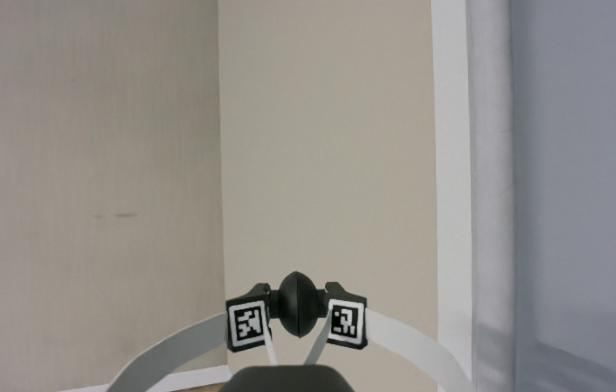

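>>> move --blocking false --r1 '{"base":{"rotate_rad":-0.785},"joints":{"gripper_m":0.09}}'

>>> wait --seconds 2

>>> move --blocking false --r1 '{"base":{"strafe_m":0.44,"translate_m":-0.05}}'

>>> wait --seconds 4 --cameras '["r1_head_right_camera","r1_wrist_camera","r2_head_left_camera"]'

Scene clock: 599.03 s.
earlier move: r2 done
move: r1 moving
r1.base_odometry: x=-1.233 y=+1.809 heading=+0.406
r1.turned_by_wheels: -0.252
r1.turned_by_imu: -0.253
r1.base_tilt: forward=-1.6 right=+1.3
r1.lidar_m: 0.72 1.68 2.60 3.35 2.60 3.39 2.36 2.21 0.85 0.58 0.52 0.53
r1.base_status: rotate_rad moving
r1.joint_positions: lift_m=+0.850 arm_m=+0.165 wrist_yaw_rad=-0.002 wrist_pitch_rad=+0.003 wrist_roll_rad=+0.000 gripper_m=-0.009
r1.joint_status: gripper_m moving
r1.measured_speeds: translate_m=+0.000 strafe_m=+0.001 rotate_rad=-0.974 lift_m=+0.000 arm_m=+0.000 wrist_yaw_rad=+0.000 wrist_pitch_rad=+0.000 wrist_roll_rad=+0.000
r1.motor_effort: lift_m=+24(24) arm_m=-3(4) wheel_0=+7(8) wheel_1=+7(7) wheel_2=+8(8)
r1.servo_current: wrist_yaw_rad=46(65) wrist_pitch_rad=46(46) wrist_roll_rad=46(65) gripper_m=65(72)
r1.contact_limits: arm_m 0.2
r1.hand_pose: x=+0.6241 y=-0.0879 z=+1.0269 quat_wxyz=(+1.000, +0.000, +0.002, -0.001) (m; r1's base frame)
r1.wrist_depth_mm: - - - 347 357 281 243 / - - - 353 362 282 244 / - - - 347 362 285 240 / - - - 345 366 286 247 / - - - 347 366 289 242 / - - 182 193 338 289 242 / - - 161 179 160 272 242
r2.base_odometry: x=+1.067 y=-0.767 heading=-2.346
r2.turned_by_wheels: +0.000
r2.turned_by_imu: +0.000
r2.base_tilt: forward=-0.7 right=+0.1
r2.lidar_m: 3.76 2.33 1.37 1.18 1.21 1.44 1.51 1.52 1.80 3.25 0.95 0.80
r2.base_status: done
r2.joint_positions: lift_m=+1.150 arm_m=+0.333 wrist_yaw_rad=+0.003 wrist_pitch_rad=+1.567 wrist_roll_rad=+1.568 gripper_m=+0.141
r2.joint_status: not commanded
r2.measured_speeds: all 0
r2.motor_effort: lift_m=+20(20) arm_m=+4(4) wheel_0=-2(3) wheel_1=+3(3) wheel_2=+0(0)
r2.servo_current: wrist_yaw_rad=33(59) wrist_pitch_rad=39(46) wrist_roll_rad=52(59) gripper_m=52(59)
r2.hand_pose: x=+0.5051 y=-0.0874 z=+1.0396 quat_wxyz=(+0.502, +0.500, +0.500, -0.498) (m; r2's base frame)
r2.wrist_depth_mm: - - 1118 1255 1255 1229 1255 / 1281 1255 1255 1255 1229 1229 1255 / 1255 1281 1255 1255 1281 1229 1229 / 1281 1255 1255 1255 1281 - 1229 / 1255 1255 1255 1255 1281 - 1229 / 1281 1255 1281 1229 1255 204 1229 / 1255 1281 1281 - 1255 1281 1255
pictures: none

Scene clock: 600.80 s.
earlier move: r1 contact_stop
r1.base_odometry: x=-1.251 y=+1.833 heading=-0.007
r1.turned_by_wheels: -0.413
r1.turned_by_imu: -0.345
r1.base_tilt: forward=-1.5 right=+1.3
r1.lidar_m: 0.62 0.97 2.49 2.70 2.56 2.55 2.91 2.27 1.67 0.76 0.58 0.57
r1.base_status: rotate_rad contact_stop (by the wheels' count: -0.665 of -0.785)
r1.joint_positions: lift_m=+0.850 arm_m=+0.165 wrist_yaw_rad=+0.003 wrist_pitch_rad=+0.003 wrist_roll_rad=+0.000 gripper_m=+0.090
r1.joint_status: all done
r1.measured_speeds: translate_m=+0.000 strafe_m=+0.000 rotate_rad=+0.000 lift_m=+0.000 arm_m=+0.000 wrist_yaw_rad=-0.001 wrist_pitch_rad=+0.000 wrist_roll_rad=+0.000
r1.on_its_own: the wheels are slack since a contact_stop
r1.motor_effort: lift_m=+24(24) arm_m=+5(6) wheel_0=+0(31) wheel_1=+0(21) wheel_2=+0(12)
r1.servo_current: wrist_yaw_rad=52(143) wrist_pitch_rad=39(52) wrist_roll_rad=52(65) gripper_m=46(98)
r1.contact_limits: arm_m 0.2
r1.hand_pose: x=+0.6244 y=-0.0866 z=+1.0269 quat_wxyz=(+1.000, +0.000, +0.002, +0.001) (m; r1's base frame)
r1.wrist_depth_mm: 359 413 338 281 239 209 190 / 359 427 340 282 240 214 191 / 364 433 343 283 242 211 193 / 364 421 345 285 244 213 194 / 364 421 347 287 250 213 195 / 364 424 220 290 198 213 195 / - 370 353 138 242 202 196
r2.base_odometry: x=+1.067 y=-0.767 heading=-2.346
r2.turned_by_wheels: +0.000
r2.turned_by_imu: +0.000
r2.base_tilt: forward=-0.7 right=+0.1
r2.lidar_m: 3.73 2.34 1.36 1.17 1.18 1.45 1.51 1.52 1.83 3.22 0.91 0.82
r2.base_status: done
r2.joint_positions: lift_m=+1.150 arm_m=+0.333 wrist_yaw_rad=+0.003 wrist_pitch_rad=+1.567 wrist_roll_rad=+1.568 gripper_m=+0.141
r2.joint_status: not commanded
r2.measured_speeds: all 0
r2.motor_effort: lift_m=+20(21) arm_m=+4(5) wheel_0=-2(3) wheel_1=+2(3) wheel_2=+0(0)
r2.servo_current: wrist_yaw_rad=46(65) wrist_pitch_rad=39(46) wrist_roll_rad=59(65) gripper_m=59(59)
r2.hand_pose: x=+0.5051 y=-0.0874 z=+1.0396 quat_wxyz=(+0.502, +0.500, +0.500, -0.498) (m; r2's base frame)
r2.wrist_depth_mm: - - 1118 1255 1229 1229 1229 / 1255 1229 1255 1255 1255 1229 1229 / 1281 1229 1255 1229 1255 1229 1229 / 1255 1255 1281 1255 1255 - 1255 / 1281 1281 1281 1281 1255 - 1229 / 1308 1255 1281 1255 1255 204 1255 / 1255 1308 1281 - 1255 1255 1255
wait: 1.77 of 2 s (r1 has come to rest)
pictures: none

not run: a stop that you did not command came earlier in this reply.

not run: a stop that you did not command came earlier in this reply.

>>> move --blocking false --r1 '{"base":{"translate_m":-0.15}}'

>>> wait --seconds 1.5

>>> move --blocking false --r1 '{"base":{"rotate_rad":-0.12}}'

>>> wait --seconds 1.5 --cameras '["r1_head_camera","r1_wrist_camera","r2_head_camera"]'

Scene clock: 607.03 s.
move: r1 moving
r1.base_odometry: x=-1.283 y=+1.833 heading=-0.008
r1.turned_by_wheels: +0.000
r1.turned_by_imu: -0.001
r1.base_tilt: forward=-1.6 right=+1.3
r1.lidar_m: 0.64 0.98 2.49 2.72 2.54 2.53 2.89 2.24 1.72 0.79 0.62 0.60
r1.base_status: translate_m moving
r1.joint_positions: lift_m=+0.850 arm_m=+0.165 wrist_yaw_rad=+0.003 wrist_pitch_rad=+0.003 wrist_roll_rad=+0.000 gripper_m=+0.090
r1.joint_status: not commanded
r1.measured_speeds: translate_m=-0.121 strafe_m=+0.000 rotate_rad=-0.002 lift_m=+0.000 arm_m=+0.000 wrist_yaw_rad=+0.000 wrist_pitch_rad=+0.000 wrist_roll_rad=+0.000
r1.motor_effort: lift_m=+24(24) arm_m=+5(5) wheel_0=-6(8) wheel_1=-4(7) wheel_2=+8(9)
r1.servo_current: wrist_yaw_rad=52(65) wrist_pitch_rad=52(52) wrist_roll_rad=39(59) gripper_m=39(46)
r1.contact_limits: arm_m 0.2
r1.hand_pose: x=+0.6244 y=-0.0866 z=+1.0269 quat_wxyz=(+1.000, +0.000, +0.002, +0.001) (m; r1's base frame)
r1.wrist_depth_mm: - 430 366 304 259 227 208 / - 445 368 306 263 228 208 / - 449 370 309 265 230 211 / - 442 375 309 264 231 211 / - 445 377 315 266 231 211 / - 397 220 315 196 229 213 / - 389 389 144 264 220 213
r2: as last shown
r2.base_tilt: forward=-0.6 right=+0.1
r2.lidar_m: 3.71 2.37 1.36 1.19 1.20 1.46 1.52 1.52 1.80 3.29 0.93 0.79
r2.motor_effort: lift_m=+20(20) arm_m=+4(4) wheel_0=-2(3) wheel_1=+3(3) wheel_2=+0(1)
r2.servo_current: wrist_yaw_rad=52(52) wrist_pitch_rad=46(46) wrist_roll_rad=46(59) gripper_m=52(52)
r2.wrist_depth_mm: - - 1118 1255 1229 1229 1255 / 1255 1255 1229 1229 1229 1255 1229 / 1281 1255 1255 1229 1281 1255 1229 / 1281 1281 1255 1281 1255 - 1229 / 1281 1281 1255 1255 1229 - 1229 / 1308 1281 1255 1255 1229 204 1255 / 1308 1255 1281 - 1281 1255 1255
pictures: none

Scene clock: 608.37 s.
earlier move: r1 done
r1.base_odometry: x=-1.401 y=+1.834 heading=-0.007
r1.turned_by_wheels: +0.000
r1.turned_by_imu: +0.000
r1.base_tilt: forward=-1.6 right=+1.3
r1.lidar_m: 0.76 1.17 2.58 2.78 2.44 2.44 2.77 2.19 2.00 0.92 0.72 0.69
r1.base_status: done
r1.joint_positions: lift_m=+0.850 arm_m=+0.165 wrist_yaw_rad=+0.003 wrist_pitch_rad=+0.003 wrist_roll_rad=+0.000 gripper_m=+0.090
r1.joint_status: not commanded
r1.measured_speeds: all 0
r1.motor_effort: lift_m=+24(24) arm_m=+5(5) wheel_0=-3(8) wheel_1=-1(8) wheel_2=+1(10)
r1.servo_current: wrist_yaw_rad=59(65) wrist_pitch_rad=46(52) wrist_roll_rad=46(65) gripper_m=33(52)
r1.contact_limits: arm_m 0.2
r1.hand_pose: x=+0.6244 y=-0.0866 z=+1.0269 quat_wxyz=(+1.000, +0.000, +0.002, +0.001) (m; r1's base frame)
r1.wrist_depth_mm: - 521 508 421 362 322 290 / - 508 512 427 368 320 290 / - 517 512 427 366 324 293 / - 512 517 430 368 322 294 / - 508 504 433 370 324 296 / - 508 215 436 195 320 298 / - 157 525 144 368 309 293
r2.base_odometry: x=+1.067 y=-0.767 heading=-2.346
r2.turned_by_wheels: +0.000
r2.turned_by_imu: +0.000
r2.base_tilt: forward=-0.7 right=+0.0
r2.lidar_m: 3.63 2.34 1.34 1.18 1.16 1.45 1.53 1.52 1.80 3.23 0.95 0.82
r2.base_status: not commanded
r2.joint_positions: lift_m=+1.150 arm_m=+0.333 wrist_yaw_rad=+0.003 wrist_pitch_rad=+1.567 wrist_roll_rad=+1.568 gripper_m=+0.141
r2.joint_status: not commanded
r2.measured_speeds: all 0
r2.motor_effort: lift_m=+20(21) arm_m=+4(5) wheel_0=-2(3) wheel_1=+2(3) wheel_2=+0(1)
r2.servo_current: wrist_yaw_rad=33(59) wrist_pitch_rad=46(46) wrist_roll_rad=46(65) gripper_m=59(59)
r2.hand_pose: x=+0.5051 y=-0.0874 z=+1.0396 quat_wxyz=(+0.502, +0.500, +0.500, -0.498) (m; r2's base frame)
r2.wrist_depth_mm: - - 1118 1255 1255 1229 1229 / 1281 1255 1255 1255 1255 1229 1229 / 1281 1281 1255 1229 1255 1255 1229 / 1255 1255 1255 1255 1281 - 1281 / 1281 1281 1281 1229 1255 - 1229 / 1281 1255 1255 1255 1255 204 1229 / 1281 1281 1255 - 1255 1281 1255
wait: 1.33 of 1.5 s (r1 has come to rest)
pictures: none

Scene clock: 608.87 s.
move: r1 moving
r1.base_odometry: x=-1.401 y=+1.834 heading=-0.127
r1.turned_by_wheels: -0.120
r1.turned_by_imu: -0.120
r1.base_tilt: forward=-1.6 right=+1.3
r1.lidar_m: 0.73 0.90 2.58 2.68 3.28 2.44 3.09 2.25 2.15 1.01 0.73 0.69
r1.base_status: rotate_rad moving
r1.joint_positions: lift_m=+0.850 arm_m=+0.165 wrist_yaw_rad=+0.002 wrist_pitch_rad=+0.003 wrist_roll_rad=+0.000 gripper_m=+0.090
r1.joint_status: not commanded
r1.measured_speeds: translate_m=+0.000 strafe_m=+0.000 rotate_rad=-0.014 lift_m=+0.000 arm_m=+0.000 wrist_yaw_rad=+0.000 wrist_pitch_rad=+0.000 wrist_roll_rad=+0.000
r1.motor_effort: lift_m=+24(24) arm_m=+4(5) wheel_0=+3(7) wheel_1=+2(7) wheel_2=-1(7)
r1.servo_current: wrist_yaw_rad=39(59) wrist_pitch_rad=39(52) wrist_roll_rad=33(65) gripper_m=39(46)
r1.contact_limits: arm_m 0.2
r1.hand_pose: x=+0.6244 y=-0.0868 z=+1.0269 quat_wxyz=(+1.000, +0.000, +0.002, +0.001) (m; r1's base frame)
r1.wrist_depth_mm: 508 492 421 370 330 298 277 / 539 488 424 373 332 300 279 / 496 492 427 375 336 303 279 / 496 500 427 377 334 304 279 / 488 500 427 377 338 304 283 / 488 508 215 379 194 301 281 / 496 484 436 144 334 294 285
r2: as last shown
r2.base_tilt: forward=-0.7 right=+0.1
r2.lidar_m: 3.63 2.34 1.38 1.16 1.17 1.46 1.53 1.50 1.81 3.25 0.92 0.82
r2.motor_effort: lift_m=+21(21) arm_m=+4(5) wheel_0=-2(2) wheel_1=+2(3) wheel_2=+0(0)
r2.servo_current: wrist_yaw_rad=52(52) wrist_pitch_rad=46(46) wrist_roll_rad=39(59) gripper_m=52(52)
r2.wrist_depth_mm: - - 1138 1255 1229 1255 1205 / 1255 1255 1229 1281 1229 1255 1229 / 1281 1229 1255 1255 1255 1255 1229 / 1255 1255 1255 1255 1255 - 1255 / 1255 1255 1281 1255 1229 - 1255 / 1281 1281 1255 1255 1255 204 1229 / 1308 1255 1255 - 1255 1255 1281
pictures: none

Scene clock: 609.17 s.
earlier move: r1 done
r1.base_odometry: x=-1.401 y=+1.834 heading=-0.127
r1.turned_by_wheels: +0.000
r1.turned_by_imu: +0.000
r1.base_tilt: forward=-1.6 right=+1.3
r1.lidar_m: 0.73 0.89 2.57 2.69 3.27 2.43 3.11 2.25 2.16 1.01 0.72 0.70
r1.base_status: done
r1.joint_positions: lift_m=+0.850 arm_m=+0.165 wrist_yaw_rad=+0.002 wrist_pitch_rad=+0.003 wrist_roll_rad=+0.000 gripper_m=+0.090
r1.joint_status: not commanded
r1.measured_speeds: all 0
r1.motor_effort: lift_m=+24(24) arm_m=+5(5) wheel_0=+3(7) wheel_1=+1(7) wheel_2=-1(7)
r1.servo_current: wrist_yaw_rad=59(72) wrist_pitch_rad=46(52) wrist_roll_rad=39(65) gripper_m=39(46)
r1.contact_limits: arm_m 0.2
r1.hand_pose: x=+0.6244 y=-0.0868 z=+1.0269 quat_wxyz=(+1.000, +0.000, +0.002, +0.001) (m; r1's base frame)
r1.wrist_depth_mm: 508 488 418 368 330 298 278 / 496 492 424 373 332 300 278 / 492 496 427 373 332 301 281 / 492 496 427 379 336 303 282 / 484 500 430 377 338 304 282 / 488 500 220 382 197 300 282 / 500 488 433 144 334 293 285
r2.base_odometry: x=+1.067 y=-0.767 heading=-2.346
r2.turned_by_wheels: +0.000
r2.turned_by_imu: +0.000
r2.base_tilt: forward=-0.6 right=+0.0
r2.lidar_m: 3.64 2.39 1.35 1.18 1.19 1.47 1.51 1.52 1.82 3.21 0.92 0.79
r2.base_status: not commanded
r2.joint_positions: lift_m=+1.150 arm_m=+0.333 wrist_yaw_rad=+0.003 wrist_pitch_rad=+1.567 wrist_roll_rad=+1.568 gripper_m=+0.141
r2.joint_status: not commanded
r2.measured_speeds: all 0
r2.motor_effort: lift_m=+20(21) arm_m=+5(5) wheel_0=-2(3) wheel_1=+3(3) wheel_2=+0(0)
r2.servo_current: wrist_yaw_rad=33(52) wrist_pitch_rad=39(46) wrist_roll_rad=46(59) gripper_m=52(52)
r2.hand_pose: x=+0.5051 y=-0.0874 z=+1.0396 quat_wxyz=(+0.502, +0.500, +0.500, -0.498) (m; r2's base frame)
r2.wrist_depth_mm: - - 1118 1229 1255 1255 1255 / 1255 1255 1255 1255 1229 1255 1205 / 1281 1281 1255 1281 1255 1229 1255 / 1281 1255 1281 1281 1255 - 1229 / 1281 1255 1281 1229 1281 - 1255 / 1255 1255 1281 1255 1255 204 1255 / 1281 1255 1281 - 1255 1281 1229
wait: 0.30 of 1.5 s (r1 has come to rest)
pictures: r1_head_camera, r1_wrist_camera, r2_head_camera
Images, in order (width x height): r1_head_camera 420x560, r1_wrist_camera 616x392, r2_head_camera 420x560.

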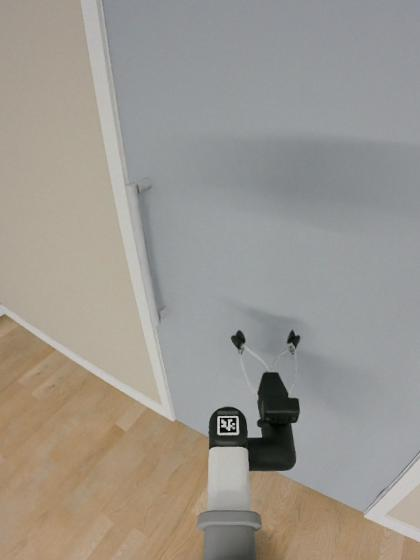

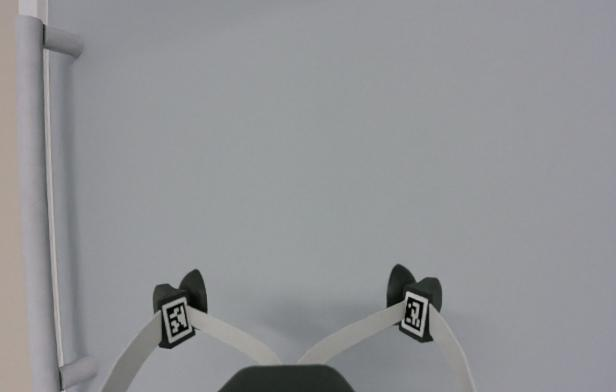

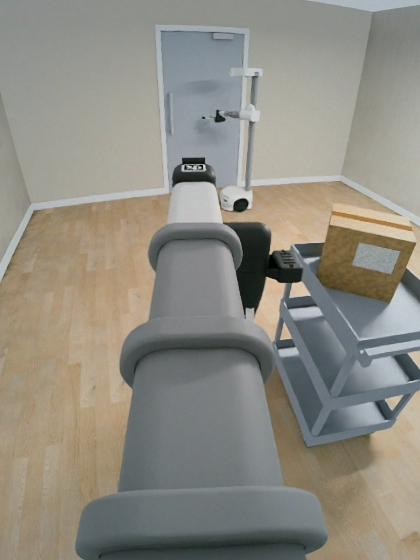

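>>> move --blocking false --r1 '{"base":{"strafe_m":0.33,"translate_m":0.12}}' --r2 '{"base":{"rotate_rad":0.23},"joints":{"wrist_pitch_rad":0,"wrist_roll_rad":0,"gripper_m":0,"arm_m":0.0}}'

>>> wait --seconds 2

>>> wait --seconds 1.5 --cameras '["r1_head_camera","r1_wrist_camera","r2_head_camera"]'

Scene clock: 617.10 s.
move: r1 moving; r2 moving
r1.base_odometry: x=-1.387 y=+1.862 heading=-0.128
r1.turned_by_wheels: +0.000
r1.turned_by_imu: +0.000
r1.base_tilt: forward=-1.6 right=+1.2
r1.lidar_m: 0.73 1.00 2.55 2.66 3.18 2.42 3.16 2.29 2.18 1.03 0.74 0.70
r1.base_status: translate_m moving; strafe_m moving
r1.joint_positions: lift_m=+0.850 arm_m=+0.165 wrist_yaw_rad=+0.002 wrist_pitch_rad=+0.003 wrist_roll_rad=+0.000 gripper_m=+0.090
r1.joint_status: not commanded
r1.measured_speeds: translate_m=+0.042 strafe_m=+0.116 rotate_rad=-0.003 lift_m=+0.000 arm_m=+0.000 wrist_yaw_rad=+0.000 wrist_pitch_rad=+0.000 wrist_roll_rad=+0.000
r1.motor_effort: lift_m=+24(24) arm_m=+4(5) wheel_0=-7(9) wheel_1=+10(10) wheel_2=-5(5)
r1.servo_current: wrist_yaw_rad=46(72) wrist_pitch_rad=39(52) wrist_roll_rad=59(59) gripper_m=46(52)
r1.contact_limits: arm_m 0.2
r1.hand_pose: x=+0.6244 y=-0.0868 z=+1.0269 quat_wxyz=(+1.000, +0.000, +0.002, +0.001) (m; r1's base frame)
r1.wrist_depth_mm: 492 496 424 375 334 301 279 / 484 500 430 377 338 304 283 / 484 496 433 379 340 307 285 / 484 504 433 382 340 307 286 / 477 508 436 384 342 309 282 / 473 512 220 382 196 306 289 / 469 500 442 144 338 298 289
r2.base_odometry: x=+1.067 y=-0.767 heading=-2.205
r2.turned_by_wheels: +0.141
r2.turned_by_imu: +0.137
r2.base_tilt: forward=-0.7 right=+0.0
r2.lidar_m: 3.62 1.95 1.27 1.17 1.22 1.59 1.52 1.56 2.02 3.52 0.82 0.85
r2.base_status: rotate_rad moving
r2.joint_positions: lift_m=+1.150 arm_m=+0.282 wrist_yaw_rad=+0.003 wrist_pitch_rad=+0.997 wrist_roll_rad=+0.981 gripper_m=+0.129
r2.joint_status: arm_m moving; wrist_pitch_rad moving; wrist_roll_rad moving; gripper_m moving
r2.measured_speeds: translate_m=+0.001 strafe_m=+0.000 rotate_rad=+0.481 lift_m=+0.000 arm_m=-0.195 wrist_yaw_rad=+0.000 wrist_pitch_rad=-1.773 wrist_roll_rad=-1.820
r2.motor_effort: lift_m=+20(20) arm_m=-9(11) wheel_0=-2(9) wheel_1=-7(9) wheel_2=-8(10)
r2.servo_current: wrist_yaw_rad=52(59) wrist_pitch_rad=130(150) wrist_roll_rad=98(98) gripper_m=98(104)
r2.hand_pose: x=+0.6103 y=-0.0870 z=+1.0859 quat_wxyz=(+0.775, +0.413, +0.422, -0.224) (m; r2's base frame)
r2.wrist_depth_mm: - - 1863 1661 - - 723 / - - 1808 1576 1366 - 1138 / - - 1756 1537 1336 1229 1118 / - 1921 1661 1397 1308 1182 1078 / - 1808 1576 1397 1255 1118 1042 / - 1756 217 1308 1160 1060 1025 / 1863 1661 1499 - 1160 1078 991
pictures: none

Scene clock: 618.93 s.
earlier move: r1 moving; r2 done
r1.base_odometry: x=-1.241 y=+2.146 heading=-0.127
r1.turned_by_wheels: +0.000
r1.turned_by_imu: +0.002
r1.base_tilt: forward=-1.6 right=+1.2
r1.lidar_m: 0.77 1.09 2.23 2.34 3.18 2.33 3.61 2.60 2.45 1.08 0.77 0.76
r1.base_status: translate_m moving; strafe_m moving
r1.joint_positions: lift_m=+0.850 arm_m=+0.165 wrist_yaw_rad=+0.002 wrist_pitch_rad=+0.003 wrist_roll_rad=+0.000 gripper_m=+0.090
r1.joint_status: not commanded
r1.measured_speeds: translate_m=+0.003 strafe_m=+0.008 rotate_rad=+0.000 lift_m=+0.000 arm_m=+0.000 wrist_yaw_rad=+0.000 wrist_pitch_rad=+0.000 wrist_roll_rad=+0.000
r1.motor_effort: lift_m=+24(24) arm_m=+4(5) wheel_0=-1(9) wheel_1=+1(12) wheel_2=-3(6)
r1.servo_current: wrist_yaw_rad=52(72) wrist_pitch_rad=46(52) wrist_roll_rad=65(65) gripper_m=46(52)
r1.contact_limits: arm_m 0.2
r1.hand_pose: x=+0.6244 y=-0.0868 z=+1.0269 quat_wxyz=(+1.000, +0.000, +0.002, +0.001) (m; r1's base frame)
r1.wrist_depth_mm: - - - 415 392 349 325 / - - - 427 397 351 327 / - - - 427 397 355 324 / - - - 430 397 355 329 / - - - 430 397 357 327 / - - 195 430 196 355 332 / - 141 - 145 394 345 329
r2.base_odometry: x=+1.067 y=-0.767 heading=-2.117
r2.turned_by_wheels: +0.088
r2.turned_by_imu: +0.086
r2.base_tilt: forward=-0.7 right=+0.0
r2.lidar_m: 3.51 1.77 1.25 1.18 1.27 1.59 1.51 1.57 2.13 3.53 0.82 0.93
r2.base_status: done
r2.joint_positions: lift_m=+1.150 arm_m=+0.000 wrist_yaw_rad=+0.003 wrist_pitch_rad=+0.008 wrist_roll_rad=+0.002 gripper_m=+0.001
r2.joint_status: all done
r2.measured_speeds: all 0
r2.motor_effort: lift_m=+20(21) arm_m=-7(11) wheel_0=-4(9) wheel_1=-3(9) wheel_2=-4(10)
r2.servo_current: wrist_yaw_rad=33(65) wrist_pitch_rad=52(163) wrist_roll_rad=52(124) gripper_m=65(150)
r2.hand_pose: x=+0.4597 y=-0.0867 z=+1.3258 quat_wxyz=(+1.000, +0.001, +0.004, +0.001) (m; r2's base frame)
r2.wrist_depth_mm: - - - - - - - / - - - - - - - / - - - - - - - / - - - - - - - / - - - - - - - / - - 189 193 182 - - / - - - - - - -
wait: 1.83 of 2 s (r2 has come to rest)
pictures: none

Scene clock: 619.23 s.
earlier move: r1 done
r1.base_odometry: x=-1.240 y=+2.146 heading=-0.127
r1.turned_by_wheels: +0.000
r1.turned_by_imu: +0.000
r1.base_tilt: forward=-1.6 right=+1.3
r1.lidar_m: 0.76 1.11 2.24 2.32 3.19 2.32 3.61 2.59 2.50 1.10 0.80 0.75
r1.base_status: done
r1.joint_positions: lift_m=+0.850 arm_m=+0.165 wrist_yaw_rad=+0.002 wrist_pitch_rad=+0.003 wrist_roll_rad=+0.000 gripper_m=+0.090
r1.joint_status: not commanded
r1.measured_speeds: all 0
r1.motor_effort: lift_m=+24(24) arm_m=+4(5) wheel_0=-2(9) wheel_1=+2(12) wheel_2=-1(6)
r1.servo_current: wrist_yaw_rad=46(72) wrist_pitch_rad=39(52) wrist_roll_rad=52(65) gripper_m=39(52)
r1.contact_limits: arm_m 0.2
r1.hand_pose: x=+0.6244 y=-0.0868 z=+1.0269 quat_wxyz=(+1.000, +0.000, +0.002, +0.001) (m; r1's base frame)
r1.wrist_depth_mm: - - - 421 392 349 325 / - - - 424 394 353 325 / - - - 430 397 355 324 / - - - 427 397 357 330 / - - - 433 402 357 327 / - - 194 430 196 353 332 / - 140 - 145 397 343 329
r2.base_odometry: x=+1.067 y=-0.767 heading=-2.117
r2.turned_by_wheels: +0.000
r2.turned_by_imu: +0.000
r2.base_tilt: forward=-0.7 right=+0.1
r2.lidar_m: 3.49 1.77 1.23 1.16 1.27 1.59 1.51 1.58 2.15 3.52 0.83 0.92
r2.base_status: done
r2.joint_positions: lift_m=+1.150 arm_m=+0.000 wrist_yaw_rad=+0.003 wrist_pitch_rad=+0.008 wrist_roll_rad=+0.002 gripper_m=+0.001
r2.joint_status: all done
r2.measured_speeds: all 0
r2.motor_effort: lift_m=+20(21) arm_m=-7(11) wheel_0=-4(9) wheel_1=-2(9) wheel_2=-4(10)
r2.servo_current: wrist_yaw_rad=52(65) wrist_pitch_rad=52(163) wrist_roll_rad=39(124) gripper_m=65(150)
r2.hand_pose: x=+0.4597 y=-0.0867 z=+1.3258 quat_wxyz=(+1.000, +0.001, +0.004, +0.001) (m; r2's base frame)
r2.wrist_depth_mm: - - - - - - - / - - - - - - - / - - - - - - - / - - - - - - - / - - - - - - - / - - 189 193 182 - - / - - - - - - -
wait: 0.30 of 1.5 s (r1 has come to rest)
pictures: r1_head_camera, r1_wrist_camera, r2_head_camera
Images, in order (width x height): r1_head_camera 420x560, r1_wrist_camera 616x392, r2_head_camera 420x560.

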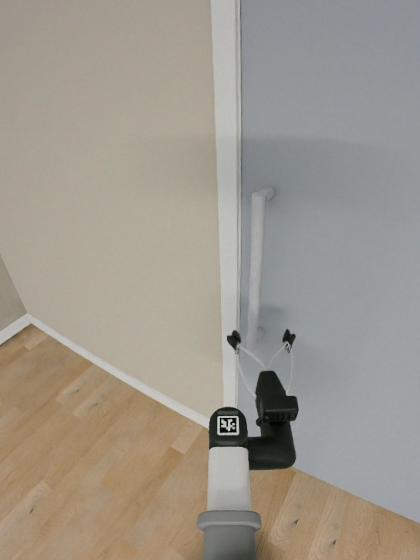

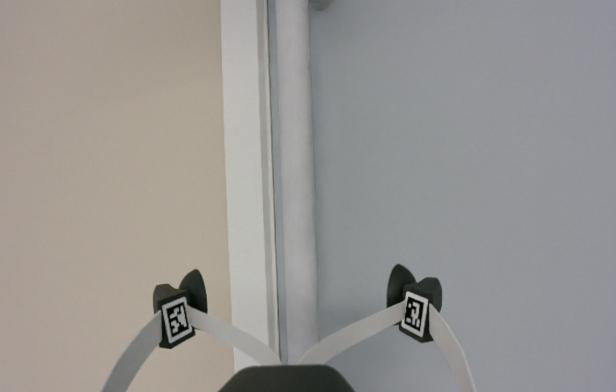

